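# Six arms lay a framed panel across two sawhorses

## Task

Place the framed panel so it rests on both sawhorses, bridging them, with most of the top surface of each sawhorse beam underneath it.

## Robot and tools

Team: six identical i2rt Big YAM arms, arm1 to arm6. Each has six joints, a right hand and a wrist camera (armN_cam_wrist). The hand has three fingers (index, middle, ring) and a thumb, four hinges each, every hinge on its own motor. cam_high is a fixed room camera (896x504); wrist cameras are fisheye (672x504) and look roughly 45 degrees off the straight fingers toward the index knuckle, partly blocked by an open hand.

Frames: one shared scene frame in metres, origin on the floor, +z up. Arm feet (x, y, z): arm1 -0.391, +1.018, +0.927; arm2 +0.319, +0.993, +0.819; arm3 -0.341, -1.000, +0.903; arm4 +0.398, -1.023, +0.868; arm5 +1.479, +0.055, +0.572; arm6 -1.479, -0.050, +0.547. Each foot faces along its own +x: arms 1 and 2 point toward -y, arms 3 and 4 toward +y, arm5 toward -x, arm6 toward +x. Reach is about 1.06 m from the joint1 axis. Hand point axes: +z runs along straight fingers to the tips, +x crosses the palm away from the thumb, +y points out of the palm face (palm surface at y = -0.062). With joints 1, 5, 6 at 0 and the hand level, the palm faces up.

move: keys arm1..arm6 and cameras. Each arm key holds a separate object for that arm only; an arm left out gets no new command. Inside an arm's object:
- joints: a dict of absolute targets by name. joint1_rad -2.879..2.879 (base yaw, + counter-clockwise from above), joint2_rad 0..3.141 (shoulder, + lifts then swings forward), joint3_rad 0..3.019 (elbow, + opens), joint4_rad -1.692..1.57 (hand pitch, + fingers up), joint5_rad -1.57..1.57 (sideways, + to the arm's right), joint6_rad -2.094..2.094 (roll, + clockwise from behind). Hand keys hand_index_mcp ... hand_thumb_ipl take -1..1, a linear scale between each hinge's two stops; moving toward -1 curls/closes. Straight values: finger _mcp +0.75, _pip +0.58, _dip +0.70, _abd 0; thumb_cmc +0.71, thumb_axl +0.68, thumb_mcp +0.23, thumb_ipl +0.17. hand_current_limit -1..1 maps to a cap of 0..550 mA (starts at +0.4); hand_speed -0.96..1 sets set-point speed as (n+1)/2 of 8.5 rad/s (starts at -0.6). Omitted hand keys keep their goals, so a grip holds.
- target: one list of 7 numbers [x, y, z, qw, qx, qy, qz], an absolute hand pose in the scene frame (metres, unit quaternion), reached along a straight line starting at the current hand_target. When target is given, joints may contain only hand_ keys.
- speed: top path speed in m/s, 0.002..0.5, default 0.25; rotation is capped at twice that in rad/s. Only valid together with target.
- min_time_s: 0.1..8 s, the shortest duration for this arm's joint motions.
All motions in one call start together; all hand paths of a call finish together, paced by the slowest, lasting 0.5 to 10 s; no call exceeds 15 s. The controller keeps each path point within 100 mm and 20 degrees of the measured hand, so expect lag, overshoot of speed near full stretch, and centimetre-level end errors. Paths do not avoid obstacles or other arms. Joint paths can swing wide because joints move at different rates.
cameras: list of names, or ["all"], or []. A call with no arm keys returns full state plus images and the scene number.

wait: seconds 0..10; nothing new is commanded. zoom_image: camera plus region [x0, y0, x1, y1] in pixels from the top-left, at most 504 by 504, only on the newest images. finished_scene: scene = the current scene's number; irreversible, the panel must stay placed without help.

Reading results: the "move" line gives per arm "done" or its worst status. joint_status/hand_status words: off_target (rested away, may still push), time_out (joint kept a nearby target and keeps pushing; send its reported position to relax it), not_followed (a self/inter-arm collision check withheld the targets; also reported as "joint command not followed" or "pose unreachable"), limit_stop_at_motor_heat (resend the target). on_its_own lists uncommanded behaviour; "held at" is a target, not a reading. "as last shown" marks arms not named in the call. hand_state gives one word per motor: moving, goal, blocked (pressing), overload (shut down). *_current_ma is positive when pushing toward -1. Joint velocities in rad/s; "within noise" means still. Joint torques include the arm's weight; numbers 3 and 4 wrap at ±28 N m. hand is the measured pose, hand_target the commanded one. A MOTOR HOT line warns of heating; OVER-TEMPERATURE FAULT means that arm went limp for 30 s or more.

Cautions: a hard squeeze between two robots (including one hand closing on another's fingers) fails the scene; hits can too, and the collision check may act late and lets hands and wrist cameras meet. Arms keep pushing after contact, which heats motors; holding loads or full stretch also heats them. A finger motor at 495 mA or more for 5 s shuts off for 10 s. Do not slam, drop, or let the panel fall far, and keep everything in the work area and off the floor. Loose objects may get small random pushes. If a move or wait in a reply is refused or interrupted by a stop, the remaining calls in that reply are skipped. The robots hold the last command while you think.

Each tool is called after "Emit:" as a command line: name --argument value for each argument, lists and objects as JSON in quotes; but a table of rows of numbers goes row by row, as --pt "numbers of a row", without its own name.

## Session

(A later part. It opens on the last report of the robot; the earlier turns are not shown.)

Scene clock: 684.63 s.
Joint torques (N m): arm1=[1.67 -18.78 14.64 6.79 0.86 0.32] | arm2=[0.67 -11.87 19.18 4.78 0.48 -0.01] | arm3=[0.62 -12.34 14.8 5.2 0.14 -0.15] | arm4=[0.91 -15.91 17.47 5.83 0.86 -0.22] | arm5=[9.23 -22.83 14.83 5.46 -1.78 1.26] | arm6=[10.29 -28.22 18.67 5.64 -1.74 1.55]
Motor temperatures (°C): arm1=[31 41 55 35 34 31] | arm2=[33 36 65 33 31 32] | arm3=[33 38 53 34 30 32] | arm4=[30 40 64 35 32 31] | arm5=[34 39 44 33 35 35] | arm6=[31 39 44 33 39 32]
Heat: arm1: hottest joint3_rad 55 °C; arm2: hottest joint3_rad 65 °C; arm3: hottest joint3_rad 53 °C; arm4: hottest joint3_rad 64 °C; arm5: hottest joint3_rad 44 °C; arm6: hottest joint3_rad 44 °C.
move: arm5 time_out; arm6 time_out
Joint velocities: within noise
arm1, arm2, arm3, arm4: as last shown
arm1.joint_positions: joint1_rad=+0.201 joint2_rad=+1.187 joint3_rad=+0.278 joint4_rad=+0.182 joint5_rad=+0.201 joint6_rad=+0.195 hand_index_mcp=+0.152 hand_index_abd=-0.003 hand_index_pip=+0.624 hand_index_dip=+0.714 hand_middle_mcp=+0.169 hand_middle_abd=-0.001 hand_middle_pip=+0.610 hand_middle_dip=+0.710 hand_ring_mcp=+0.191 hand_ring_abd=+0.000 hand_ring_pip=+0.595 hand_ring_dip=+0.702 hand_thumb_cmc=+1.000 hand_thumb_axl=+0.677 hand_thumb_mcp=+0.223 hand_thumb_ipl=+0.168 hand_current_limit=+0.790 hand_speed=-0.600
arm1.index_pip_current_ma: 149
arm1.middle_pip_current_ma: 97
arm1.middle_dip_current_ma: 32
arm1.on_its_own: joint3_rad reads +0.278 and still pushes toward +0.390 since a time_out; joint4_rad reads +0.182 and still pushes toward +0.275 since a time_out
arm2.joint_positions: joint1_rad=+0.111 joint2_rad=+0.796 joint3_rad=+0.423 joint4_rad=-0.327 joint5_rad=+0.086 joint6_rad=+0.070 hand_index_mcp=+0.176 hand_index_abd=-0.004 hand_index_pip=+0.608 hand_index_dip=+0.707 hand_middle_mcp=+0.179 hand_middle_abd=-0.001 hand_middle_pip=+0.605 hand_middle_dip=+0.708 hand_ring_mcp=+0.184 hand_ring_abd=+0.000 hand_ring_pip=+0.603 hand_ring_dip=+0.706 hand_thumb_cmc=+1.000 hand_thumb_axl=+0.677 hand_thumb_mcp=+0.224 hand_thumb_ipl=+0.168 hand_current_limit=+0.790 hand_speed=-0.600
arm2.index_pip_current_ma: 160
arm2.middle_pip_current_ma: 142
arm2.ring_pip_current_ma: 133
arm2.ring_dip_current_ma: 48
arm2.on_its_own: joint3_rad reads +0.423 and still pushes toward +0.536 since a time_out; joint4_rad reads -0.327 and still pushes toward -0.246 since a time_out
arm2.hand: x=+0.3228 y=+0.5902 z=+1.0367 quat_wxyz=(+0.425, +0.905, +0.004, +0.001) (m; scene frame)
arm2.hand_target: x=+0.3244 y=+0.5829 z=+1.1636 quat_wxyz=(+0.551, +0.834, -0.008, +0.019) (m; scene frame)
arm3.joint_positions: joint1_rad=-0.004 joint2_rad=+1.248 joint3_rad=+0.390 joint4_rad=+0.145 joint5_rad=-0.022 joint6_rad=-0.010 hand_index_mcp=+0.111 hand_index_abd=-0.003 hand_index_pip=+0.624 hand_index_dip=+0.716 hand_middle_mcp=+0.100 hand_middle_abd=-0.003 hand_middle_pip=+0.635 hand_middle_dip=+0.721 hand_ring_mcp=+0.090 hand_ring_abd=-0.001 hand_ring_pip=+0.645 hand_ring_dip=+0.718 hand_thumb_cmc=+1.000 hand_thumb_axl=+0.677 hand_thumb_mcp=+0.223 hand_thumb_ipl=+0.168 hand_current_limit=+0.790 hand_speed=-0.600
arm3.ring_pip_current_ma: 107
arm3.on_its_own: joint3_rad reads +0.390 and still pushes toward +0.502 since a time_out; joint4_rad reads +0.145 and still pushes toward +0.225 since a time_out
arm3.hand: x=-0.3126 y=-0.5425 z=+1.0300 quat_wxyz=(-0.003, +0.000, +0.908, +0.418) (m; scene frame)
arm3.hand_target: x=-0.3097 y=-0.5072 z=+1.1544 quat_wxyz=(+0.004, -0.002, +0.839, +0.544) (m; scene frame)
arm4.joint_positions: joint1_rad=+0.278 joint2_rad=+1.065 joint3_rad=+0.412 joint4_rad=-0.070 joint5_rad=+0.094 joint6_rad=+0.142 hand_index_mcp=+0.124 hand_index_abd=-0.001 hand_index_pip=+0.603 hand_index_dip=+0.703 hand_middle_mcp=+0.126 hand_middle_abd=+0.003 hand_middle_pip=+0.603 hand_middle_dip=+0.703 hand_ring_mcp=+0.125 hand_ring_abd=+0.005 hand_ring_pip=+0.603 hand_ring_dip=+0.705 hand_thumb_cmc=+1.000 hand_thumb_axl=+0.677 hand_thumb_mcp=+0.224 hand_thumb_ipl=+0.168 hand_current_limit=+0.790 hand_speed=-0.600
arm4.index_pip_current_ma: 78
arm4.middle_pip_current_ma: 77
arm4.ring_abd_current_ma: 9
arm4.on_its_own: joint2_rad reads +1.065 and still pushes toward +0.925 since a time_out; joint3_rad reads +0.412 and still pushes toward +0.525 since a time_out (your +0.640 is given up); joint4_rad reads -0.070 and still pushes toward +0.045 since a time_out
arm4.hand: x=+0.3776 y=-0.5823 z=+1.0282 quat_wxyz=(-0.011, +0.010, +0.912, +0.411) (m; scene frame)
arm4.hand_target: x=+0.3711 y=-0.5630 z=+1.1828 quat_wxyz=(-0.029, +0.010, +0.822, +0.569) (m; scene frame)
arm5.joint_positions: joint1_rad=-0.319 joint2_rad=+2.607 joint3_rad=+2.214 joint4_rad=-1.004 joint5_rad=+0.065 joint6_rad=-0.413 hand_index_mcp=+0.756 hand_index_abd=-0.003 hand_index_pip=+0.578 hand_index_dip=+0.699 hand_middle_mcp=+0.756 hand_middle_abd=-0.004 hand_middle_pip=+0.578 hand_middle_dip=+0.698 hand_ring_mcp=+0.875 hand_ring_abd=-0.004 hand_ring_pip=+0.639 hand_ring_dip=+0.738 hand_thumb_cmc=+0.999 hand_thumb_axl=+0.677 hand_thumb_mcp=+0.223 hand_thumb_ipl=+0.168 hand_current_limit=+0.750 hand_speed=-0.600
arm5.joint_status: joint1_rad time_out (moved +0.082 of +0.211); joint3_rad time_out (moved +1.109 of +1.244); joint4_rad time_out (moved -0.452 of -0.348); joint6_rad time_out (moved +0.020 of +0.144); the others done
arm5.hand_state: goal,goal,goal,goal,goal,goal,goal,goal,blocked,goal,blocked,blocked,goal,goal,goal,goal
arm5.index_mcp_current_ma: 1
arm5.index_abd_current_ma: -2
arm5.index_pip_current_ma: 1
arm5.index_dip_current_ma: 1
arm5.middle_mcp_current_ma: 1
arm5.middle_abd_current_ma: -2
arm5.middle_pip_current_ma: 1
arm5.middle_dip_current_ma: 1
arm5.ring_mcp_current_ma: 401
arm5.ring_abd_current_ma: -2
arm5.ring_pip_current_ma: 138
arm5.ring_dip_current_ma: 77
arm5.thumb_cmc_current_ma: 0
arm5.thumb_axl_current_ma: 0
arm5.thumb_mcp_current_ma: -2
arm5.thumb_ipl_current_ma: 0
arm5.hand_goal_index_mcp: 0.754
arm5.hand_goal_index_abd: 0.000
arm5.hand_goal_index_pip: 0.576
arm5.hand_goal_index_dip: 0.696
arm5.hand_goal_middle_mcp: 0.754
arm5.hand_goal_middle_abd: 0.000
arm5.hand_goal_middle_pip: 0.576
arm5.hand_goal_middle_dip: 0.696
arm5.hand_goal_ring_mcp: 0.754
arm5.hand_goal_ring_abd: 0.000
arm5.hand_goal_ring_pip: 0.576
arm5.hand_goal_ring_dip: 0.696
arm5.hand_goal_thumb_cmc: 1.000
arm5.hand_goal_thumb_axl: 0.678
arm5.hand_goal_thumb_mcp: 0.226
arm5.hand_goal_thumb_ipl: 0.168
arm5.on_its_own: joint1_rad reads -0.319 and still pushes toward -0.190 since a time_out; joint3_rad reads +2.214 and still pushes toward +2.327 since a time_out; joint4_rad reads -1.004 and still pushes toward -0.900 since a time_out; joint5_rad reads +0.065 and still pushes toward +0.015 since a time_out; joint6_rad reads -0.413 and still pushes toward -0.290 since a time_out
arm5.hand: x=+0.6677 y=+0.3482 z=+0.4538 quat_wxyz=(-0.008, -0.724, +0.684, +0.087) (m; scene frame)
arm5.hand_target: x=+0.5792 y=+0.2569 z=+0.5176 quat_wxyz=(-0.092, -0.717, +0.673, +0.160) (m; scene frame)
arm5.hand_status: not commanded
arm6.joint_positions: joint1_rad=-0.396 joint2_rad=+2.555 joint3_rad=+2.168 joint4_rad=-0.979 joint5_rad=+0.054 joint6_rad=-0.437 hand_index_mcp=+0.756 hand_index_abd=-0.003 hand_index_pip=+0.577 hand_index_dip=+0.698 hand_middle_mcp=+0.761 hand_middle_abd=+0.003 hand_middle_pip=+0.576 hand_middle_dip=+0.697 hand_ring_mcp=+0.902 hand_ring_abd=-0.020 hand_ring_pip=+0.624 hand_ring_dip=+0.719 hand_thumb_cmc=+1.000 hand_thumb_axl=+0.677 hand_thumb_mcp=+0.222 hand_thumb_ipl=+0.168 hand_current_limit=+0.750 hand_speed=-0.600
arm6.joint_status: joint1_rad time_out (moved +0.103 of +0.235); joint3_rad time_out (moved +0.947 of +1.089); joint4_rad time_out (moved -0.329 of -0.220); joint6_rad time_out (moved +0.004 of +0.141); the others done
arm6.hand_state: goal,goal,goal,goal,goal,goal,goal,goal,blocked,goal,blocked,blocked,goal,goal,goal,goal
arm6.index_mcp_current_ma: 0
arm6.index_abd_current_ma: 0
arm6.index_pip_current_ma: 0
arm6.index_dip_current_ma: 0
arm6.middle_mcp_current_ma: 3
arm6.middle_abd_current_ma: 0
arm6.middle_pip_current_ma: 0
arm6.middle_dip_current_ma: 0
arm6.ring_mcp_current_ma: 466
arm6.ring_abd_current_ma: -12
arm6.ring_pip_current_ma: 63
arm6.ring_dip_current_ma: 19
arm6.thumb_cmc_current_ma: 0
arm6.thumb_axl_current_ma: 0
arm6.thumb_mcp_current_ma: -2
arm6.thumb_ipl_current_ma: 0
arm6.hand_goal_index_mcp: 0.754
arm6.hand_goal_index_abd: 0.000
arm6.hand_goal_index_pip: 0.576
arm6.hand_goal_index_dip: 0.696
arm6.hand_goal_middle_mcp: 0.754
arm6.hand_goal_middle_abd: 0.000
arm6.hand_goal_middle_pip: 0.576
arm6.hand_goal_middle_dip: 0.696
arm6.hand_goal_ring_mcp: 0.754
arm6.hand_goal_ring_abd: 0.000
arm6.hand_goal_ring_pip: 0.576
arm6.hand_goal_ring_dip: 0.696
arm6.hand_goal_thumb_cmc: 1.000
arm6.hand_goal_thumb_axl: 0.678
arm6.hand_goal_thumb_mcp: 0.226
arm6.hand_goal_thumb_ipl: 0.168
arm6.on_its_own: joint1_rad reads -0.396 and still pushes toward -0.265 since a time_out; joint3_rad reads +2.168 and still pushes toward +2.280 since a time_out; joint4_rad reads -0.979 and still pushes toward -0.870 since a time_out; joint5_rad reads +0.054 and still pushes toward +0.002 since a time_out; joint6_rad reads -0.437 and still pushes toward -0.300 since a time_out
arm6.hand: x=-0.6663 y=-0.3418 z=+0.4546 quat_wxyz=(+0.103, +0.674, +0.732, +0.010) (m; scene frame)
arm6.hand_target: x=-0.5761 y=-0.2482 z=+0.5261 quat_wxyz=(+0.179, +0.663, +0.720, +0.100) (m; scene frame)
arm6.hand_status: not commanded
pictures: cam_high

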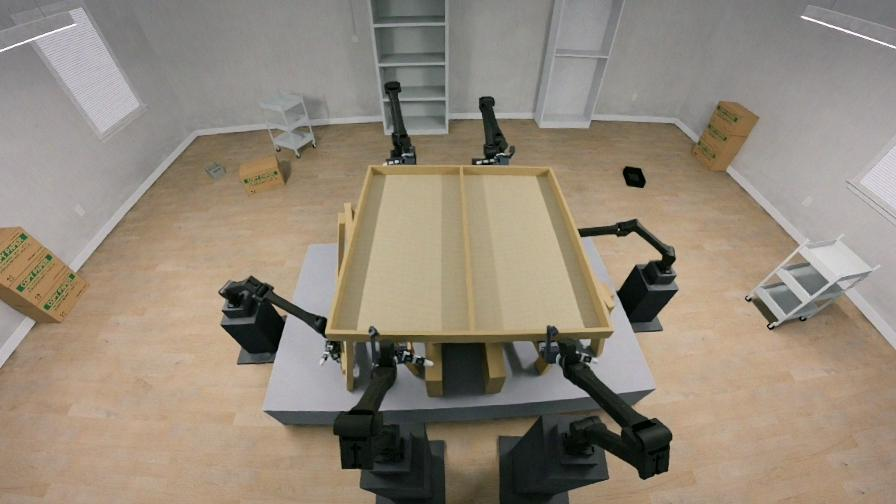

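Emit:
move --arm5 '{"joints": {"joint1_rad": -0.35, "joint2_rad": 2.216, "joint3_rad": 1.326, "joint4_rad": -0.683, "joint5_rad": 0.015, "joint6_rad": -0.376}, "min_time_s": 1.8}' --arm6 '{"joints": {"joint1_rad": -0.42, "joint2_rad": 2.159, "joint3_rad": 1.318, "joint4_rad": -0.711, "joint5_rad": 0.002, "joint6_rad": -0.374}, "min_time_s": 1.8}' --cameras '[]'

Emit:
move --arm5 '{"joints": {"joint1_rad": 0.573, "joint6_rad": 0.547}, "min_time_s": 2.3}' --arm6 '{"joints": {"joint1_rad": 0.496, "joint6_rad": 0.542}, "min_time_s": 2.3}' --cameras '["cam_high"]'

Scene clock: 699.07 s.
Joint torques (N m): arm1=[1.67 -18.84 14.64 6.8 0.86 0.32] | arm2=[0.26 -11.87 19.14 4.85 0.49 0] | arm3=[0.15 -12.28 14.87 5.24 0.15 -0.14] | arm4=[0.91 -15.97 17.47 5.82 0.86 -0.21] | arm5=[-1.26 -16.91 2.78 -0.13 0.32 -0.01] | arm6=[-1.67 -20.84 5.2 0.27 0.16 -0.22]
Motor temperatures (°C): arm1=[31 41 56 35 34 31] | arm2=[33 36 66 33 31 32] | arm3=[33 38 54 34 30 32] | arm4=[30 39 64 36 32 31] | arm5=[34 41 45 33 36 35] | arm6=[32 39 46 34 40 33]
Heat: arm1: hottest joint3_rad 56 °C; arm2: hottest joint3_rad 66 °C; arm3: hottest joint3_rad 54 °C; arm4: hottest joint3_rad 64 °C; arm5: hottest joint3_rad 45 °C; arm6: hottest joint3_rad 46 °C.
move: arm5 done; arm6 done
Joint velocities: within noise
arm1, arm2, arm3, arm4: as last shown
arm1.on_its_own: joint3_rad reads +0.278 and still pushes toward +0.390 since a time_out; joint4_rad reads +0.182 and still pushes toward +0.275 since a time_out
arm2.on_its_own: joint3_rad reads +0.423 and still pushes toward +0.536 since a time_out; joint4_rad reads -0.327 and still pushes toward -0.246 since a time_out
arm3.on_its_own: joint3_rad reads +0.390 and still pushes toward +0.502 since a time_out; joint4_rad reads +0.145 and still pushes toward +0.225 since a time_out
arm4.on_its_own: joint2_rad reads +1.065 and still pushes toward +0.925 since a time_out; joint3_rad reads +0.412 and still pushes toward +0.525 since a time_out (your +0.640 is given up); joint4_rad reads -0.070 and still pushes toward +0.045 since a time_out
arm5.joint_positions: joint1_rad=-0.340 joint2_rad=+2.206 joint3_rad=+1.355 joint4_rad=-0.671 joint5_rad=+0.008 joint6_rad=-0.356 hand_index_mcp=+0.756 hand_index_abd=-0.003 hand_index_pip=+0.578 hand_index_dip=+0.699 hand_middle_mcp=+0.734 hand_middle_abd=+0.000 hand_middle_pip=+0.565 hand_middle_dip=+0.691 hand_ring_mcp=+0.709 hand_ring_abd=+0.005 hand_ring_pip=+0.546 hand_ring_dip=+0.678 hand_thumb_cmc=+0.999 hand_thumb_axl=+0.677 hand_thumb_mcp=+0.223 hand_thumb_ipl=+0.168 hand_current_limit=+0.750 hand_speed=-0.600
arm5.joint_status: all done
arm5.hand_state: goal,goal,goal,goal,goal,goal,goal,goal,blocked,goal,blocked,goal,goal,goal,goal,goal
arm5.index_mcp_current_ma: 1
arm5.index_abd_current_ma: -1
arm5.index_pip_current_ma: 1
arm5.index_dip_current_ma: 1
arm5.middle_mcp_current_ma: -27
arm5.middle_abd_current_ma: 0
arm5.middle_pip_current_ma: -11
arm5.middle_dip_current_ma: -4
arm5.ring_mcp_current_ma: -92
arm5.ring_abd_current_ma: 2
arm5.ring_pip_current_ma: -46
arm5.ring_dip_current_ma: -22
arm5.thumb_cmc_current_ma: 0
arm5.thumb_axl_current_ma: 0
arm5.thumb_mcp_current_ma: -2
arm5.thumb_ipl_current_ma: 0
arm5.hand_goal_index_mcp: 0.754
arm5.hand_goal_index_abd: 0.000
arm5.hand_goal_index_pip: 0.576
arm5.hand_goal_index_dip: 0.696
arm5.hand_goal_middle_mcp: 0.754
arm5.hand_goal_middle_abd: 0.000
arm5.hand_goal_middle_pip: 0.576
arm5.hand_goal_middle_dip: 0.696
arm5.hand_goal_ring_mcp: 0.754
arm5.hand_goal_ring_abd: 0.000
arm5.hand_goal_ring_pip: 0.576
arm5.hand_goal_ring_dip: 0.696
arm5.hand_goal_thumb_cmc: 1.000
arm5.hand_goal_thumb_axl: 0.678
arm5.hand_goal_thumb_mcp: 0.226
arm5.hand_goal_thumb_ipl: 0.168
arm5.hand: x=+0.8695 y=+0.2837 z=+0.4308 quat_wxyz=(-0.009, -0.701, +0.713, +0.017) (m; scene frame)
arm5.hand_target: x=+0.8914 y=+0.2811 z=+0.4139 quat_wxyz=(+0.004, -0.705, +0.709, -0.004) (m; scene frame)
arm5.hand_status: not commanded
arm6.joint_positions: joint1_rad=-0.408 joint2_rad=+2.154 joint3_rad=+1.333 joint4_rad=-0.712 joint5_rad=+0.000 joint6_rad=-0.357 hand_index_mcp=+0.755 hand_index_abd=-0.003 hand_index_pip=+0.577 hand_index_dip=+0.698 hand_middle_mcp=+0.748 hand_middle_abd=+0.002 hand_middle_pip=+0.574 hand_middle_dip=+0.696 hand_ring_mcp=+0.727 hand_ring_abd=+0.003 hand_ring_pip=+0.561 hand_ring_dip=+0.689 hand_thumb_cmc=+1.000 hand_thumb_axl=+0.677 hand_thumb_mcp=+0.222 hand_thumb_ipl=+0.168 hand_current_limit=+0.750 hand_speed=-0.600
arm6.joint_status: all done
arm6.hand_state: goal,goal,goal,goal,goal,goal,goal,goal,blocked,goal,goal,goal,goal,goal,goal,goal
arm6.index_mcp_current_ma: 0
arm6.index_abd_current_ma: 0
arm6.index_pip_current_ma: 0
arm6.index_dip_current_ma: 0
arm6.middle_mcp_current_ma: -2
arm6.middle_abd_current_ma: 0
arm6.middle_pip_current_ma: 0
arm6.middle_dip_current_ma: 0
arm6.ring_mcp_current_ma: -27
arm6.ring_abd_current_ma: 1
arm6.ring_pip_current_ma: -10
arm6.ring_dip_current_ma: -3
arm6.thumb_cmc_current_ma: 0
arm6.thumb_axl_current_ma: 0
arm6.thumb_mcp_current_ma: -2
arm6.thumb_ipl_current_ma: 0
arm6.hand_goal_index_mcp: 0.754
arm6.hand_goal_index_abd: 0.000
arm6.hand_goal_index_pip: 0.576
arm6.hand_goal_index_dip: 0.696
arm6.hand_goal_middle_mcp: 0.754
arm6.hand_goal_middle_abd: 0.000
arm6.hand_goal_middle_pip: 0.576
arm6.hand_goal_middle_dip: 0.696
arm6.hand_goal_ring_mcp: 0.754
arm6.hand_goal_ring_abd: 0.000
arm6.hand_goal_ring_pip: 0.576
arm6.hand_goal_ring_dip: 0.696
arm6.hand_goal_thumb_cmc: 1.000
arm6.hand_goal_thumb_axl: 0.678
arm6.hand_goal_thumb_mcp: 0.226
arm6.hand_goal_thumb_ipl: 0.168
arm6.hand: x=-0.8745 y=-0.2711 z=+0.4277 quat_wxyz=(+0.015, +0.709, +0.705, +0.004) (m; scene frame)
arm6.hand_target: x=-0.8851 y=-0.2744 z=+0.4198 quat_wxyz=(+0.007, +0.707, +0.707, -0.001) (m; scene frame)
arm6.hand_status: not commanded
pictures: none
No camera images: "cameras" was empty.

Scene clock: 702.13 s.
Joint torques (N m): arm1=[1.67 -18.84 14.64 6.8 0.86 0.32] | arm2=[0.26 -11.34 19.02 4.77 0.49 0] | arm3=[0.62 -12.16 14.83 5.3 0.12 -0.13] | arm4=[0.97 -15.91 17.47 5.82 0.86 -0.21] | arm5=[-0.85 -16.38 4.29 -0.05 0.09 0.27] | arm6=[0.15 -20.42 5.38 0.2 -0.04 0.12]
Motor temperatures (°C): arm1=[31 41 56 35 34 31] | arm2=[33 36 66 33 31 32] | arm3=[33 38 54 34 30 32] | arm4=[30 39 64 36 32 31] | arm5=[34 40 45 33 36 35] | arm6=[31 39 45 34 39 32]
Heat: arm1: hottest joint3_rad 56 °C; arm2: hottest joint3_rad 66 °C; arm3: hottest joint3_rad 54 °C; arm4: hottest joint3_rad 64 °C; arm5: hottest joint3_rad 45 °C; arm6: hottest joint3_rad 45 °C.
move: arm5 done; arm6 done
Joint velocities: within noise
arm1, arm2, arm3, arm4: as last shown
arm1.on_its_own: joint3_rad reads +0.278 and still pushes toward +0.390 since a time_out; joint4_rad reads +0.182 and still pushes toward +0.275 since a time_out
arm2.on_its_own: joint3_rad reads +0.423 and still pushes toward +0.536 since a time_out; joint4_rad reads -0.327 and still pushes toward -0.246 since a time_out
arm3.on_its_own: joint3_rad reads +0.390 and still pushes toward +0.502 since a time_out; joint4_rad reads +0.145 and still pushes toward +0.225 since a time_out
arm4.on_its_own: joint2_rad reads +1.065 and still pushes toward +0.925 since a time_out; joint3_rad reads +0.412 and still pushes toward +0.525 since a time_out (your +0.640 is given up); joint4_rad reads -0.070 and still pushes toward +0.045 since a time_out
arm5.joint_positions: joint1_rad=+0.579 joint2_rad=+2.203 joint3_rad=+1.331 joint4_rad=-0.676 joint5_rad=+0.015 joint6_rad=+0.534 hand_index_mcp=+0.751 hand_index_abd=-0.011 hand_index_pip=+0.575 hand_index_dip=+0.697 hand_middle_mcp=+0.751 hand_middle_abd=+0.002 hand_middle_pip=+0.574 hand_middle_dip=+0.694 hand_ring_mcp=+0.751 hand_ring_abd=+0.003 hand_ring_pip=+0.573 hand_ring_dip=+0.694 hand_thumb_cmc=+0.999 hand_thumb_axl=+0.677 hand_thumb_mcp=+0.223 hand_thumb_ipl=+0.168 hand_current_limit=+0.750 hand_speed=-0.600
arm5.joint_status: all done
arm5.hand_state: goal,goal,goal,goal,goal,goal,goal,goal,goal,goal,goal,goal,goal,goal,goal,goal
arm5.index_mcp_current_ma: -1
arm5.index_abd_current_ma: -8
arm5.index_pip_current_ma: 0
arm5.index_dip_current_ma: 0
arm5.middle_mcp_current_ma: -2
arm5.middle_abd_current_ma: 1
arm5.middle_pip_current_ma: -1
arm5.middle_dip_current_ma: -1
arm5.ring_mcp_current_ma: -2
arm5.ring_abd_current_ma: 1
arm5.ring_pip_current_ma: -1
arm5.ring_dip_current_ma: -1
arm5.thumb_cmc_current_ma: 0
arm5.thumb_axl_current_ma: 0
arm5.thumb_mcp_current_ma: -2
arm5.thumb_ipl_current_ma: 0
arm5.hand_goal_index_mcp: 0.754
arm5.hand_goal_index_abd: 0.000
arm5.hand_goal_index_pip: 0.576
arm5.hand_goal_index_dip: 0.696
arm5.hand_goal_middle_mcp: 0.754
arm5.hand_goal_middle_abd: 0.000
arm5.hand_goal_middle_pip: 0.576
arm5.hand_goal_middle_dip: 0.696
arm5.hand_goal_ring_mcp: 0.754
arm5.hand_goal_ring_abd: 0.000
arm5.hand_goal_ring_pip: 0.576
arm5.hand_goal_ring_dip: 0.696
arm5.hand_goal_thumb_cmc: 1.000
arm5.hand_goal_thumb_axl: 0.678
arm5.hand_goal_thumb_mcp: 0.226
arm5.hand_goal_thumb_ipl: 0.168
arm5.hand: x=+0.9219 y=-0.2103 z=+0.4309 quat_wxyz=(-0.012, -0.712, +0.702, +0.004) (m; scene frame)
arm5.hand_target: x=+0.9273 y=-0.2019 z=+0.4215 quat_wxyz=(+0.000, -0.705, +0.709, +0.001) (m; scene frame)
arm5.hand_status: not commanded
arm6.joint_positions: joint1_rad=+0.489 joint2_rad=+2.151 joint3_rad=+1.329 joint4_rad=-0.712 joint5_rad=+0.006 joint6_rad=+0.529 hand_index_mcp=+0.754 hand_index_abd=-0.004 hand_index_pip=+0.577 hand_index_dip=+0.698 hand_middle_mcp=+0.750 hand_middle_abd=-0.002 hand_middle_pip=+0.574 hand_middle_dip=+0.696 hand_ring_mcp=+0.742 hand_ring_abd=+0.031 hand_ring_pip=+0.568 hand_ring_dip=+0.693 hand_thumb_cmc=+1.000 hand_thumb_axl=+0.677 hand_thumb_mcp=+0.222 hand_thumb_ipl=+0.168 hand_current_limit=+0.750 hand_speed=-0.600
arm6.joint_status: all done
arm6.hand_state: goal,goal,goal,goal,goal,goal,goal,goal,goal,blocked,goal,goal,goal,goal,goal,goal
arm6.index_mcp_current_ma: 0
arm6.index_abd_current_ma: -1
arm6.index_pip_current_ma: 0
arm6.index_dip_current_ma: 0
arm6.middle_mcp_current_ma: -1
arm6.middle_abd_current_ma: 0
arm6.middle_pip_current_ma: 0
arm6.middle_dip_current_ma: 0
arm6.ring_mcp_current_ma: -7
arm6.ring_abd_current_ma: 25
arm6.ring_pip_current_ma: -3
arm6.ring_dip_current_ma: -1
arm6.thumb_cmc_current_ma: 0
arm6.thumb_axl_current_ma: 0
arm6.thumb_mcp_current_ma: -2
arm6.thumb_ipl_current_ma: 0
arm6.hand_goal_index_mcp: 0.754
arm6.hand_goal_index_abd: 0.000
arm6.hand_goal_index_pip: 0.576
arm6.hand_goal_index_dip: 0.696
arm6.hand_goal_middle_mcp: 0.754
arm6.hand_goal_middle_abd: 0.000
arm6.hand_goal_middle_pip: 0.576
arm6.hand_goal_middle_dip: 0.696
arm6.hand_goal_ring_mcp: 0.754
arm6.hand_goal_ring_abd: 0.000
arm6.hand_goal_ring_pip: 0.576
arm6.hand_goal_ring_dip: 0.696
arm6.hand_goal_thumb_cmc: 1.000
arm6.hand_goal_thumb_axl: 0.678
arm6.hand_goal_thumb_mcp: 0.226
arm6.hand_goal_thumb_ipl: 0.168
arm6.hand: x=-0.9159 y=+0.2088 z=+0.4268 quat_wxyz=(+0.006, +0.705, +0.709, +0.013) (m; scene frame)
arm6.hand_target: x=-0.9253 y=+0.2086 z=+0.4180 quat_wxyz=(+0.002, +0.707, +0.707, +0.005) (m; scene frame)
arm6.hand_status: not commanded
pictures: cam_high

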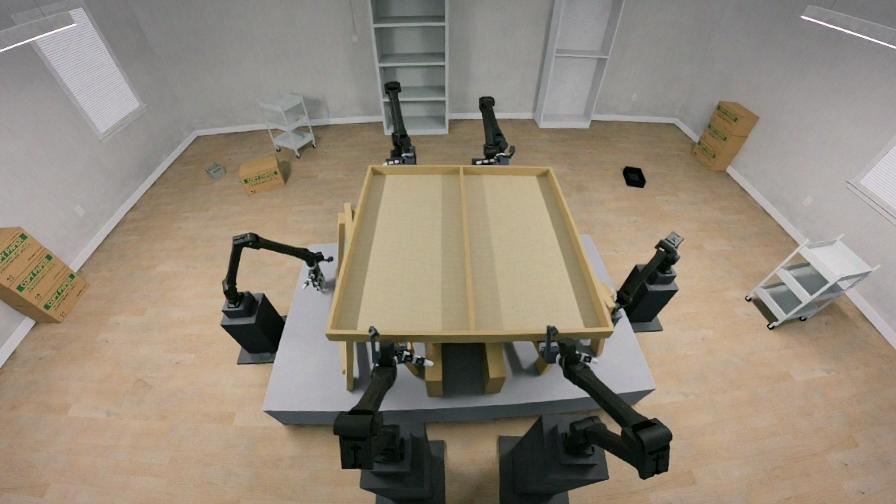

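Emit:
move --arm5 '{"joints": {"joint1_rad": 0.42, "joint2_rad": 2.57, "joint3_rad": 2.24, "joint4_rad": -0.85, "joint6_rad": 0.46}, "min_time_s": 4}' --arm6 '{"joints": {"joint1_rad": 0.36, "joint2_rad": 2.525, "joint3_rad": 2.24, "joint4_rad": -0.85, "joint6_rad": 0.43}, "min_time_s": 4}' --cameras '["cam_high"]'

Emit:
zoom_image --camera "cam_high" --region '[280, 150, 660, 420]'

Scene clock: 718.37 s.
Joint torques (N m): arm1=[1.67 -18.9 14.63 6.8 0.85 0.31] | arm2=[0.44 -11.63 19.23 4.85 0.47 0] | arm3=[0.38 -12.28 14.83 5.29 0.13 -0.15] | arm4=[0.91 -15.74 17.48 5.83 0.84 -0.2] | arm5=[-7.12 -20.95 14.42 8.05 0.89 0.93] | arm6=[-10.05 -25.47 18.65 5.86 0.78 0.32]
Motor temperatures (°C): arm1=[31 41 57 35 34 31] | arm2=[33 36 67 33 31 32] | arm3=[33 38 55 34 30 32] | arm4=[30 39 65 36 32 31] | arm5=[34 39 46 33 35 35] | arm6=[31 39 45 33 38 32]
Heat: arm1: hottest joint3_rad 57 °C; arm2: hottest joint3_rad 67 °C; arm3: hottest joint3_rad 55 °C; arm4: hottest joint3_rad 65 °C; arm5: hottest joint3_rad 46 °C; arm6: hottest joint3_rad 45 °C.
move: arm5 time_out; arm6 time_out
Joint velocities: within noise
arm1.joint_positions: joint1_rad=+0.201 joint2_rad=+1.187 joint3_rad=+0.278 joint4_rad=+0.182 joint5_rad=+0.201 joint6_rad=+0.195 hand_index_mcp=+0.153 hand_index_abd=-0.003 hand_index_pip=+0.623 hand_index_dip=+0.714 hand_middle_mcp=+0.170 hand_middle_abd=-0.001 hand_middle_pip=+0.609 hand_middle_dip=+0.710 hand_ring_mcp=+0.191 hand_ring_abd=+0.000 hand_ring_pip=+0.595 hand_ring_dip=+0.702 hand_thumb_cmc=+1.000 hand_thumb_axl=+0.677 hand_thumb_mcp=+0.223 hand_thumb_ipl=+0.168 hand_current_limit=+0.790 hand_speed=-0.600
arm1.joint_status: not commanded
arm1.hand_state: blocked,goal,blocked,goal,blocked,goal,blocked,goal,blocked,goal,goal,goal,goal,goal,goal,goal
arm1.index_mcp_current_ma: 492
arm1.index_abd_current_ma: -4
arm1.index_pip_current_ma: 144
arm1.index_dip_current_ma: 43
arm1.middle_mcp_current_ma: 492
arm1.middle_abd_current_ma: -1
arm1.middle_pip_current_ma: 94
arm1.middle_dip_current_ma: 31
arm1.ring_mcp_current_ma: 492
arm1.ring_abd_current_ma: 0
arm1.ring_pip_current_ma: 48
arm1.ring_dip_current_ma: 11
arm1.thumb_cmc_current_ma: 0
arm1.thumb_axl_current_ma: -1
arm1.thumb_mcp_current_ma: -7
arm1.thumb_ipl_current_ma: 0
arm1.hand_goal_index_mcp: -0.030
arm1.hand_goal_index_abd: 0.000
arm1.hand_goal_index_pip: 0.576
arm1.hand_goal_index_dip: 0.696
arm1.hand_goal_middle_mcp: -0.030
arm1.hand_goal_middle_abd: 0.000
arm1.hand_goal_middle_pip: 0.576
arm1.hand_goal_middle_dip: 0.696
arm1.hand_goal_ring_mcp: -0.030
arm1.hand_goal_ring_abd: 0.000
arm1.hand_goal_ring_pip: 0.576
arm1.hand_goal_ring_dip: 0.696
arm1.hand_goal_thumb_cmc: 1.000
arm1.hand_goal_thumb_axl: 0.678
arm1.hand_goal_thumb_mcp: 0.226
arm1.hand_goal_thumb_ipl: 0.168
arm1.on_its_own: joint3_rad reads +0.278 and still pushes toward +0.390 since a time_out; joint4_rad reads +0.182 and still pushes toward +0.275 since a time_out
arm1.hand: x=-0.3407 y=+0.6080 z=+1.0355 quat_wxyz=(+0.419, +0.908, +0.008, +0.005) (m; scene frame)
arm1.hand_target: x=-0.3294 y=+0.5736 z=+1.1659 quat_wxyz=(+0.557, +0.829, -0.020, +0.050) (m; scene frame)
arm1.hand_status: not commanded
arm2, arm4: as last shown
arm2.joint_positions: joint1_rad=+0.111 joint2_rad=+0.794 joint3_rad=+0.423 joint4_rad=-0.327 joint5_rad=+0.086 joint6_rad=+0.071 hand_index_mcp=+0.176 hand_index_abd=-0.004 hand_index_pip=+0.609 hand_index_dip=+0.708 hand_middle_mcp=+0.179 hand_middle_abd=-0.001 hand_middle_pip=+0.605 hand_middle_dip=+0.708 hand_ring_mcp=+0.184 hand_ring_abd=+0.000 hand_ring_pip=+0.604 hand_ring_dip=+0.706 hand_thumb_cmc=+1.000 hand_thumb_axl=+0.677 hand_thumb_mcp=+0.224 hand_thumb_ipl=+0.168 hand_current_limit=+0.790 hand_speed=-0.600
arm2.index_pip_current_ma: 163
arm2.middle_abd_current_ma: -4
arm2.middle_pip_current_ma: 147
arm2.middle_dip_current_ma: 60
arm2.ring_abd_current_ma: -2
arm2.ring_pip_current_ma: 138
arm2.ring_dip_current_ma: 49
arm2.on_its_own: joint3_rad reads +0.423 and still pushes toward +0.536 since a time_out; joint4_rad reads -0.327 and still pushes toward -0.246 since a time_out
arm2.hand: x=+0.3227 y=+0.5905 z=+1.0375 quat_wxyz=(+0.427, +0.904, +0.004, +0.002) (m; scene frame)
arm2.hand_target: x=+0.3244 y=+0.5830 z=+1.1637 quat_wxyz=(+0.551, +0.834, -0.009, +0.019) (m; scene frame)
arm3.joint_positions: joint1_rad=-0.004 joint2_rad=+1.247 joint3_rad=+0.390 joint4_rad=+0.145 joint5_rad=-0.022 joint6_rad=-0.010 hand_index_mcp=+0.111 hand_index_abd=-0.003 hand_index_pip=+0.624 hand_index_dip=+0.716 hand_middle_mcp=+0.100 hand_middle_abd=-0.003 hand_middle_pip=+0.635 hand_middle_dip=+0.721 hand_ring_mcp=+0.090 hand_ring_abd=-0.001 hand_ring_pip=+0.645 hand_ring_dip=+0.718 hand_thumb_cmc=+1.000 hand_thumb_axl=+0.677 hand_thumb_mcp=+0.223 hand_thumb_ipl=+0.168 hand_current_limit=+0.790 hand_speed=-0.600
arm3.joint_status: not commanded
arm3.hand_state: blocked,goal,blocked,blocked,blocked,goal,blocked,blocked,blocked,goal,blocked,blocked,goal,goal,goal,goal
arm3.index_mcp_current_ma: 408
arm3.index_abd_current_ma: -1
arm3.index_pip_current_ma: 58
arm3.index_dip_current_ma: 13
arm3.middle_mcp_current_ma: 356
arm3.middle_abd_current_ma: 0
arm3.middle_pip_current_ma: 81
arm3.middle_dip_current_ma: 19
arm3.ring_mcp_current_ma: 311
arm3.ring_abd_current_ma: 0
arm3.ring_pip_current_ma: 107
arm3.ring_dip_current_ma: 16
arm3.thumb_cmc_current_ma: 0
arm3.thumb_axl_current_ma: 0
arm3.thumb_mcp_current_ma: -1
arm3.thumb_ipl_current_ma: 0
arm3.hand_goal_index_mcp: -0.030
arm3.hand_goal_index_abd: 0.000
arm3.hand_goal_index_pip: 0.576
arm3.hand_goal_index_dip: 0.696
arm3.hand_goal_middle_mcp: -0.030
arm3.hand_goal_middle_abd: 0.000
arm3.hand_goal_middle_pip: 0.576
arm3.hand_goal_middle_dip: 0.696
arm3.hand_goal_ring_mcp: -0.030
arm3.hand_goal_ring_abd: 0.000
arm3.hand_goal_ring_pip: 0.576
arm3.hand_goal_ring_dip: 0.696
arm3.hand_goal_thumb_cmc: 1.000
arm3.hand_goal_thumb_axl: 0.678
arm3.hand_goal_thumb_mcp: 0.226
arm3.hand_goal_thumb_ipl: 0.168
arm3.on_its_own: joint3_rad reads +0.390 and still pushes toward +0.502 since a time_out; joint4_rad reads +0.145 and still pushes toward +0.225 since a time_out
arm3.hand: x=-0.3125 y=-0.5425 z=+1.0301 quat_wxyz=(-0.003, +0.000, +0.908, +0.418) (m; scene frame)
arm3.hand_target: x=-0.3097 y=-0.5072 z=+1.1545 quat_wxyz=(+0.004, -0.002, +0.839, +0.544) (m; scene frame)
arm3.hand_status: not commanded
arm4.joint_positions: joint1_rad=+0.278 joint2_rad=+1.062 joint3_rad=+0.412 joint4_rad=-0.070 joint5_rad=+0.095 joint6_rad=+0.142 hand_index_mcp=+0.125 hand_index_abd=-0.001 hand_index_pip=+0.604 hand_index_dip=+0.703 hand_middle_mcp=+0.127 hand_middle_abd=+0.003 hand_middle_pip=+0.604 hand_middle_dip=+0.703 hand_ring_mcp=+0.127 hand_ring_abd=+0.005 hand_ring_pip=+0.603 hand_ring_dip=+0.705 hand_thumb_cmc=+1.000 hand_thumb_axl=+0.677 hand_thumb_mcp=+0.224 hand_thumb_ipl=+0.168 hand_current_limit=+0.790 hand_speed=-0.600
arm4.index_pip_current_ma: 83
arm4.middle_pip_current_ma: 81
arm4.middle_dip_current_ma: 15
arm4.on_its_own: joint3_rad reads +0.412 and still pushes toward +0.525 since a time_out (your +0.640 is given up); joint4_rad reads -0.070 and still pushes toward +0.045 since a time_out
arm4.hand: x=+0.3777 y=-0.5824 z=+1.0294 quat_wxyz=(-0.011, +0.009, +0.911, +0.412) (m; scene frame)
arm4.hand_target: x=+0.3712 y=-0.5630 z=+1.1828 quat_wxyz=(-0.029, +0.010, +0.822, +0.569) (m; scene frame)
arm5.joint_positions: joint1_rad=+0.510 joint2_rad=+2.548 joint3_rad=+2.063 joint4_rad=-1.016 joint5_rad=-0.008 joint6_rad=+0.374 hand_index_mcp=+0.876 hand_index_abd=+0.045 hand_index_pip=+0.649 hand_index_dip=+0.743 hand_middle_mcp=+0.841 hand_middle_abd=+0.036 hand_middle_pip=+0.633 hand_middle_dip=+0.727 hand_ring_mcp=+0.828 hand_ring_abd=+0.007 hand_ring_pip=+0.573 hand_ring_dip=+0.694 hand_thumb_cmc=+0.999 hand_thumb_axl=+0.677 hand_thumb_mcp=+0.223 hand_thumb_ipl=+0.168 hand_current_limit=+0.750 hand_speed=-0.600
arm5.joint_status: joint1_rad time_out (moved -0.070 of -0.159); joint3_rad time_out (moved +0.732 of +0.909); joint4_rad time_out (moved -0.340 of -0.174); joint6_rad time_out (moved -0.160 of -0.074); the others done
arm5.hand_state: blocked,blocked,blocked,blocked,blocked,blocked,blocked,blocked,blocked,goal,goal,goal,goal,goal,goal,goal
arm5.index_mcp_current_ma: 404
arm5.index_abd_current_ma: 69
arm5.index_pip_current_ma: 173
arm5.index_dip_current_ma: 91
arm5.middle_mcp_current_ma: 245
arm5.middle_abd_current_ma: 49
arm5.middle_pip_current_ma: 120
arm5.middle_dip_current_ma: 50
arm5.ring_mcp_current_ma: 194
arm5.ring_abd_current_ma: 5
arm5.ring_pip_current_ma: -1
arm5.ring_dip_current_ma: -1
arm5.thumb_cmc_current_ma: 0
arm5.thumb_axl_current_ma: 0
arm5.thumb_mcp_current_ma: -2
arm5.thumb_ipl_current_ma: 0
arm5.hand_goal_index_mcp: 0.754
arm5.hand_goal_index_abd: 0.000
arm5.hand_goal_index_pip: 0.576
arm5.hand_goal_index_dip: 0.696
arm5.hand_goal_middle_mcp: 0.754
arm5.hand_goal_middle_abd: 0.000
arm5.hand_goal_middle_pip: 0.576
arm5.hand_goal_middle_dip: 0.696
arm5.hand_goal_ring_mcp: 0.754
arm5.hand_goal_ring_abd: 0.000
arm5.hand_goal_ring_pip: 0.576
arm5.hand_goal_ring_dip: 0.696
arm5.hand_goal_thumb_cmc: 1.000
arm5.hand_goal_thumb_axl: 0.678
arm5.hand_goal_thumb_mcp: 0.226
arm5.hand_goal_thumb_ipl: 0.168
arm5.on_its_own: joint1_rad reads +0.510 and still pushes toward +0.420 since a time_out; joint3_rad reads +2.063 and still pushes toward +2.176 since a time_out; joint4_rad reads -1.016 and still pushes toward -0.850 since a time_out; joint6_rad reads +0.374 and still pushes toward +0.460 since a time_out
arm5.hand: x=+0.7460 y=-0.2695 z=+0.4387 quat_wxyz=(-0.038, -0.742, +0.669, +0.003) (m; scene frame)
arm5.hand_target: x=+0.6498 y=-0.2202 z=+0.4910 quat_wxyz=(-0.152, -0.671, +0.724, +0.058) (m; scene frame)
arm5.hand_status: not commanded
arm6.joint_positions: joint1_rad=+0.475 joint2_rad=+2.495 joint3_rad=+2.113 joint4_rad=-0.965 joint5_rad=-0.017 joint6_rad=+0.399 hand_index_mcp=+0.877 hand_index_abd=+0.022 hand_index_pip=+0.574 hand_index_dip=+0.699 hand_middle_mcp=+0.830 hand_middle_abd=+0.035 hand_middle_pip=+0.619 hand_middle_dip=+0.713 hand_ring_mcp=+0.819 hand_ring_abd=+0.037 hand_ring_pip=+0.613 hand_ring_dip=+0.711 hand_thumb_cmc=+1.000 hand_thumb_axl=+0.677 hand_thumb_mcp=+0.222 hand_thumb_ipl=+0.168 hand_current_limit=+0.750 hand_speed=-0.600
arm6.joint_status: joint1_rad time_out (moved -0.014 of -0.129); joint3_rad time_out (moved +0.784 of +0.911); joint4_rad time_out (moved -0.252 of -0.138); the others done
arm6.hand_state: blocked,blocked,goal,goal,blocked,blocked,blocked,goal,blocked,blocked,blocked,goal,goal,goal,goal,goal
arm6.index_mcp_current_ma: 341
arm6.index_abd_current_ma: 14
arm6.index_pip_current_ma: 0
arm6.index_dip_current_ma: 1
arm6.middle_mcp_current_ma: 153
arm6.middle_abd_current_ma: 30
arm6.middle_pip_current_ma: 53
arm6.middle_dip_current_ma: 11
arm6.ring_mcp_current_ma: 119
arm6.ring_abd_current_ma: 34
arm6.ring_pip_current_ma: 41
arm6.ring_dip_current_ma: 10
arm6.thumb_cmc_current_ma: 0
arm6.thumb_axl_current_ma: 0
arm6.thumb_mcp_current_ma: -2
arm6.thumb_ipl_current_ma: 0
arm6.hand_goal_index_mcp: 0.754
arm6.hand_goal_index_abd: 0.000
arm6.hand_goal_index_pip: 0.576
arm6.hand_goal_index_dip: 0.696
arm6.hand_goal_middle_mcp: 0.754
arm6.hand_goal_middle_abd: 0.000
arm6.hand_goal_middle_pip: 0.576
arm6.hand_goal_middle_dip: 0.696
arm6.hand_goal_ring_mcp: 0.754
arm6.hand_goal_ring_abd: 0.000
arm6.hand_goal_ring_pip: 0.576
arm6.hand_goal_ring_dip: 0.696
arm6.hand_goal_thumb_cmc: 1.000
arm6.hand_goal_thumb_axl: 0.678
arm6.hand_goal_thumb_mcp: 0.226
arm6.hand_goal_thumb_ipl: 0.168
arm6.on_its_own: joint1_rad reads +0.475 and still pushes toward +0.360 since a time_out; joint3_rad reads +2.113 and still pushes toward +2.226 since a time_out; joint4_rad reads -0.965 and still pushes toward -0.850 since a time_out
arm6.hand: x=-0.7230 y=+0.3243 z=+0.4748 quat_wxyz=(+0.026, +0.658, +0.745, +0.105) (m; scene frame)
arm6.hand_target: x=-0.6314 y=+0.2522 z=+0.5221 quat_wxyz=(+0.074, +0.701, +0.684, +0.191) (m; scene frame)
arm6.hand_status: not commanded
pictures: cam_high

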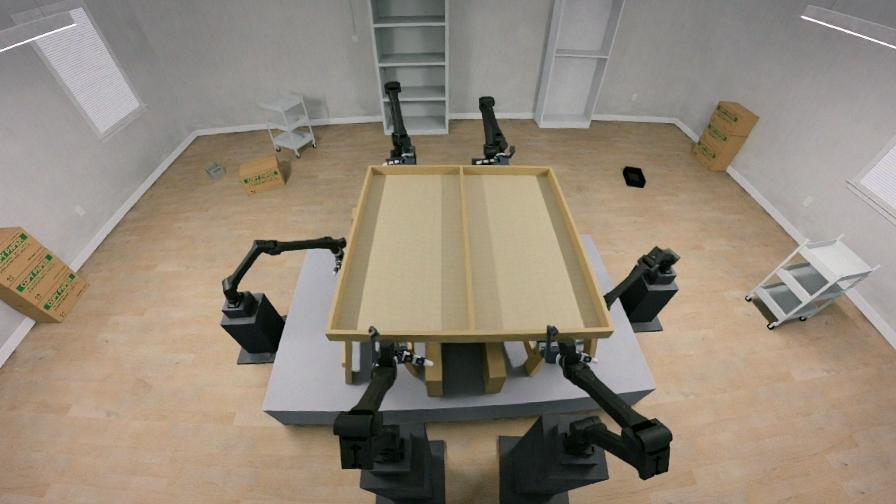

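Scaled by 1.326 from the camera's 896x504 image, which has a finer 1280x720 frame.

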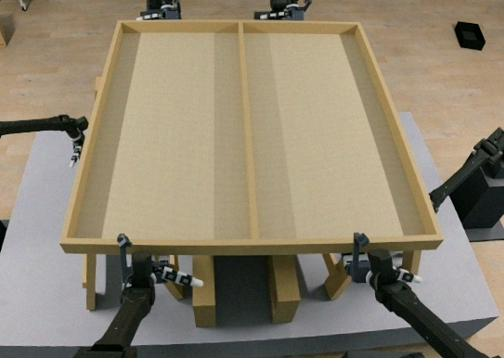

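Emit:
move --arm5 '{"joints":{"joint1_rad":0.37,"joint2_rad":2.62,"joint3_rad":2.34,"joint4_rad":-0.91,"joint6_rad":0.42},"min_time_s":3}' --arm6 '{"joints":{"joint1_rad":0.32,"joint2_rad":2.58,"joint3_rad":2.37,"joint4_rad":-0.91,"joint6_rad":0.42},"min_time_s":3}' --cameras '["cam_high"]'

Emit:
zoom_image --camera "cam_high" --region '[280, 150, 660, 420]'

Scene clock: 746.37 s.
Joint torques (N m): arm1=[1.61 -18.84 14.63 6.8 0.86 0.31] | arm2=[0.15 -11.52 19.15 4.79 0.49 -0.01] | arm3=[0.85 -11.69 14.8 5.24 0.15 -0.15] | arm4=[0.85 -15.74 17.5 5.83 0.84 -0.2] | arm5=[-10.17 -20.42 14.53 9.2 1.74 0.93] | arm6=[-12.4 -26.99 18.78 7.04 1.14 0.16]
Motor temperatures (°C): arm1=[31 40 58 35 34 31] | arm2=[33 37 67 33 32 32] | arm3=[33 38 56 34 30 32] | arm4=[30 40 66 36 32 31] | arm5=[34 39 50 34 35 35] | arm6=[32 39 49 34 38 32]
Heat: arm1: hottest joint3_rad 58 °C; arm2: hottest joint3_rad 67 °C; arm3: hottest joint3_rad 56 °C; arm4: hottest joint3_rad 66 °C; arm5: hottest joint3_rad 50 °C; arm6: hottest joint3_rad 49 °C.
move: arm5 time_out; arm6 time_out
Joint velocities: within noise
arm1, arm2, arm3, arm4: as last shown
arm1.on_its_own: joint3_rad reads +0.278 and still pushes toward +0.390 since a time_out; joint4_rad reads +0.182 and still pushes toward +0.275 since a time_out
arm2.joint_positions: joint1_rad=+0.111 joint2_rad=+0.794 joint3_rad=+0.423 joint4_rad=-0.327 joint5_rad=+0.086 joint6_rad=+0.071 hand_index_mcp=+0.176 hand_index_abd=-0.004 hand_index_pip=+0.609 hand_index_dip=+0.708 hand_middle_mcp=+0.179 hand_middle_abd=-0.001 hand_middle_pip=+0.606 hand_middle_dip=+0.708 hand_ring_mcp=+0.184 hand_ring_abd=+0.000 hand_ring_pip=+0.604 hand_ring_dip=+0.706 hand_thumb_cmc=+1.000 hand_thumb_axl=+0.677 hand_thumb_mcp=+0.224 hand_thumb_ipl=+0.168 hand_current_limit=+0.790 hand_speed=-0.600
arm2.on_its_own: joint3_rad reads +0.423 and still pushes toward +0.536 since a time_out; joint4_rad reads -0.327 and still pushes toward -0.246 since a time_out
arm3.on_its_own: joint3_rad reads +0.390 and still pushes toward +0.502 since a time_out; joint4_rad reads +0.145 and still pushes toward +0.225 since a time_out
arm4.on_its_own: joint3_rad reads +0.412 and still pushes toward +0.525 since a time_out (your +0.640 is given up); joint4_rad reads -0.070 and still pushes toward +0.045 since a time_out
arm5.joint_positions: joint1_rad=+0.500 joint2_rad=+2.588 joint3_rad=+2.146 joint4_rad=-1.103 joint5_rad=-0.030 joint6_rad=+0.335 hand_index_mcp=+0.870 hand_index_abd=+0.044 hand_index_pip=+0.647 hand_index_dip=+0.743 hand_middle_mcp=+0.841 hand_middle_abd=+0.036 hand_middle_pip=+0.612 hand_middle_dip=+0.717 hand_ring_mcp=+0.835 hand_ring_abd=+0.007 hand_ring_pip=+0.573 hand_ring_dip=+0.694 hand_thumb_cmc=+0.999 hand_thumb_axl=+0.677 hand_thumb_mcp=+0.223 hand_thumb_ipl=+0.168 hand_current_limit=+0.750 hand_speed=-0.600
arm5.joint_status: joint1_rad time_out (moved -0.010 of -0.140); joint3_rad time_out (moved +0.083 of +0.277); joint4_rad time_out (moved -0.087 of +0.106); joint6_rad time_out (moved -0.039 of +0.046); the others done
arm5.hand_state: blocked,blocked,blocked,blocked,blocked,blocked,blocked,blocked,blocked,goal,goal,goal,goal,goal,goal,goal
arm5.index_mcp_current_ma: 374
arm5.index_abd_current_ma: 67
arm5.index_pip_current_ma: 165
arm5.index_dip_current_ma: 91
arm5.middle_mcp_current_ma: 245
arm5.middle_abd_current_ma: 49
arm5.middle_pip_current_ma: 60
arm5.middle_dip_current_ma: 28
arm5.ring_mcp_current_ma: 220
arm5.ring_abd_current_ma: 5
arm5.ring_pip_current_ma: -1
arm5.ring_dip_current_ma: -1
arm5.thumb_cmc_current_ma: 0
arm5.thumb_axl_current_ma: 0
arm5.thumb_mcp_current_ma: -2
arm5.thumb_ipl_current_ma: 0
arm5.hand_goal_index_mcp: 0.754
arm5.hand_goal_index_abd: 0.000
arm5.hand_goal_index_pip: 0.576
arm5.hand_goal_index_dip: 0.696
arm5.hand_goal_middle_mcp: 0.754
arm5.hand_goal_middle_abd: 0.000
arm5.hand_goal_middle_pip: 0.576
arm5.hand_goal_middle_dip: 0.696
arm5.hand_goal_ring_mcp: 0.754
arm5.hand_goal_ring_abd: 0.000
arm5.hand_goal_ring_pip: 0.576
arm5.hand_goal_ring_dip: 0.696
arm5.hand_goal_thumb_cmc: 1.000
arm5.hand_goal_thumb_axl: 0.678
arm5.hand_goal_thumb_mcp: 0.226
arm5.hand_goal_thumb_ipl: 0.168
arm5.on_its_own: joint1_rad reads +0.500 and still pushes toward +0.370 since a time_out; joint3_rad reads +2.146 and still pushes toward +2.258 since a time_out; joint4_rad reads -1.103 and still pushes toward -0.910 since a time_out; joint5_rad reads -0.030 and still pushes toward +0.015 since a time_out; joint6_rad reads +0.335 and still pushes toward +0.420 since a time_out
arm5.hand: x=+0.7419 y=-0.2704 z=+0.4347 quat_wxyz=(-0.021, -0.753, +0.658, -0.015) (m; scene frame)
arm5.hand_target: x=+0.6306 y=-0.1832 z=+0.4807 quat_wxyz=(-0.137, -0.668, +0.729, +0.060) (m; scene frame)
arm5.hand_status: not commanded
arm6.joint_positions: joint1_rad=+0.463 joint2_rad=+2.558 joint3_rad=+2.246 joint4_rad=-1.052 joint5_rad=-0.027 joint6_rad=+0.403 hand_index_mcp=+0.976 hand_index_abd=+0.020 hand_index_pip=+0.570 hand_index_dip=+0.699 hand_middle_mcp=+0.848 hand_middle_abd=+0.038 hand_middle_pip=+0.632 hand_middle_dip=+0.721 hand_ring_mcp=+0.839 hand_ring_abd=+0.039 hand_ring_pip=+0.625 hand_ring_dip=+0.718 hand_thumb_cmc=+1.000 hand_thumb_axl=+0.677 hand_thumb_mcp=+0.222 hand_thumb_ipl=+0.168 hand_current_limit=+0.750 hand_speed=-0.600
arm6.joint_status: joint1_rad time_out (moved -0.011 of -0.155); joint3_rad time_out (moved +0.133 of +0.257); joint4_rad time_out (moved -0.087 of +0.055); the others done
arm6.hand_state: blocked,goal,goal,goal,blocked,blocked,blocked,blocked,blocked,blocked,blocked,blocked,goal,goal,goal,goal
arm6.index_mcp_current_ma: 481
arm6.index_abd_current_ma: 12
arm6.index_pip_current_ma: -2
arm6.index_dip_current_ma: 1
arm6.middle_mcp_current_ma: 218
arm6.middle_abd_current_ma: 34
arm6.middle_pip_current_ma: 84
arm6.middle_dip_current_ma: 23
arm6.ring_mcp_current_ma: 185
arm6.ring_abd_current_ma: 37
arm6.ring_pip_current_ma: 66
arm6.ring_dip_current_ma: 18
arm6.thumb_cmc_current_ma: 0
arm6.thumb_axl_current_ma: 0
arm6.thumb_mcp_current_ma: -2
arm6.thumb_ipl_current_ma: 0
arm6.hand_goal_index_mcp: 0.754
arm6.hand_goal_index_abd: 0.000
arm6.hand_goal_index_pip: 0.576
arm6.hand_goal_index_dip: 0.696
arm6.hand_goal_middle_mcp: 0.754
arm6.hand_goal_middle_abd: 0.000
arm6.hand_goal_middle_pip: 0.576
arm6.hand_goal_middle_dip: 0.696
arm6.hand_goal_ring_mcp: 0.754
arm6.hand_goal_ring_abd: 0.000
arm6.hand_goal_ring_pip: 0.576
arm6.hand_goal_ring_dip: 0.696
arm6.hand_goal_thumb_cmc: 1.000
arm6.hand_goal_thumb_axl: 0.678
arm6.hand_goal_thumb_mcp: 0.226
arm6.hand_goal_thumb_ipl: 0.168
arm6.on_its_own: joint1_rad reads +0.463 and still pushes toward +0.320 since a time_out; joint3_rad reads +2.246 and still pushes toward +2.359 since a time_out; joint4_rad reads -1.052 and still pushes toward -0.910 since a time_out
arm6.hand: x=-0.7063 y=+0.3243 z=+0.4746 quat_wxyz=(+0.018, +0.664, +0.741, +0.098) (m; scene frame)
arm6.hand_target: x=-0.6013 y=+0.2259 z=+0.5342 quat_wxyz=(+0.083, +0.709, +0.672, +0.197) (m; scene frame)
arm6.hand_status: not commanded
pictures: cam_high

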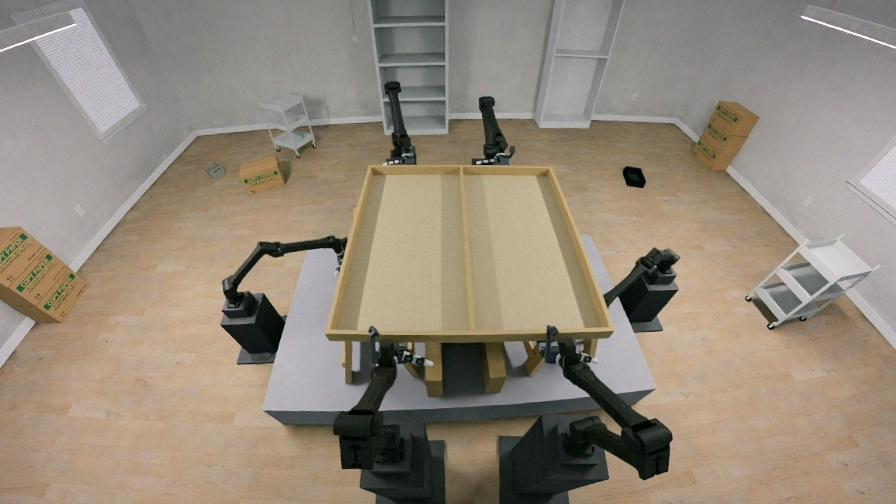

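Scaled by 1.326 from the camera's 896x504 image, which has a finer 1280x720 frame.

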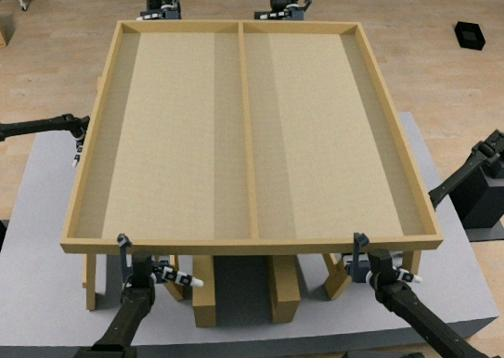

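Emit:
zoom_image --camera "cam_high" --region '[310, 150, 430, 280]'

Emit:
zoom_image --camera "cam_high" --region '[520, 200, 680, 400]'

Emit:
zoom_image --camera "cam_high" --region '[310, 320, 440, 420]'

Scaled by 3.877 from the camera's 896x504 image, which has a finer 1280x720 frame.

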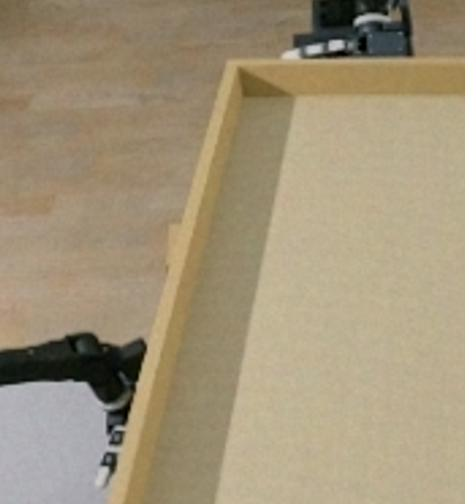

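Scaled by 2.520 from the camera's 896x504 image, which has a finer 1280x720 frame.

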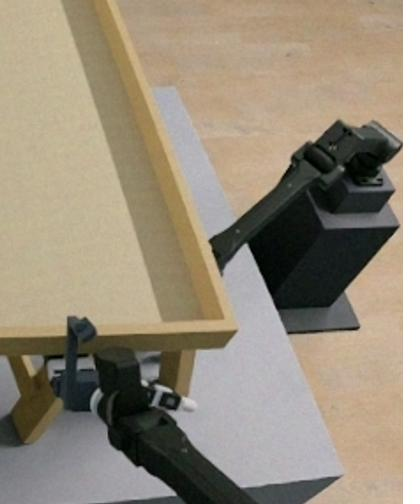

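Scaled by 3.877 from the camera's 896x504 image, which has a finer 1280x720 frame.

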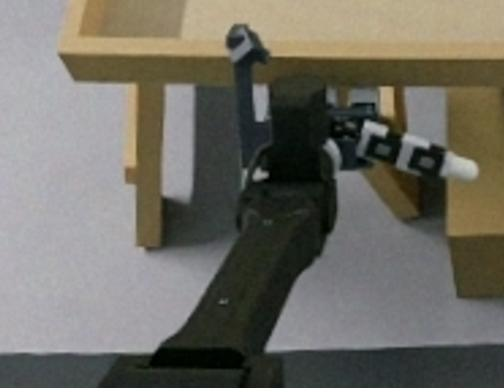

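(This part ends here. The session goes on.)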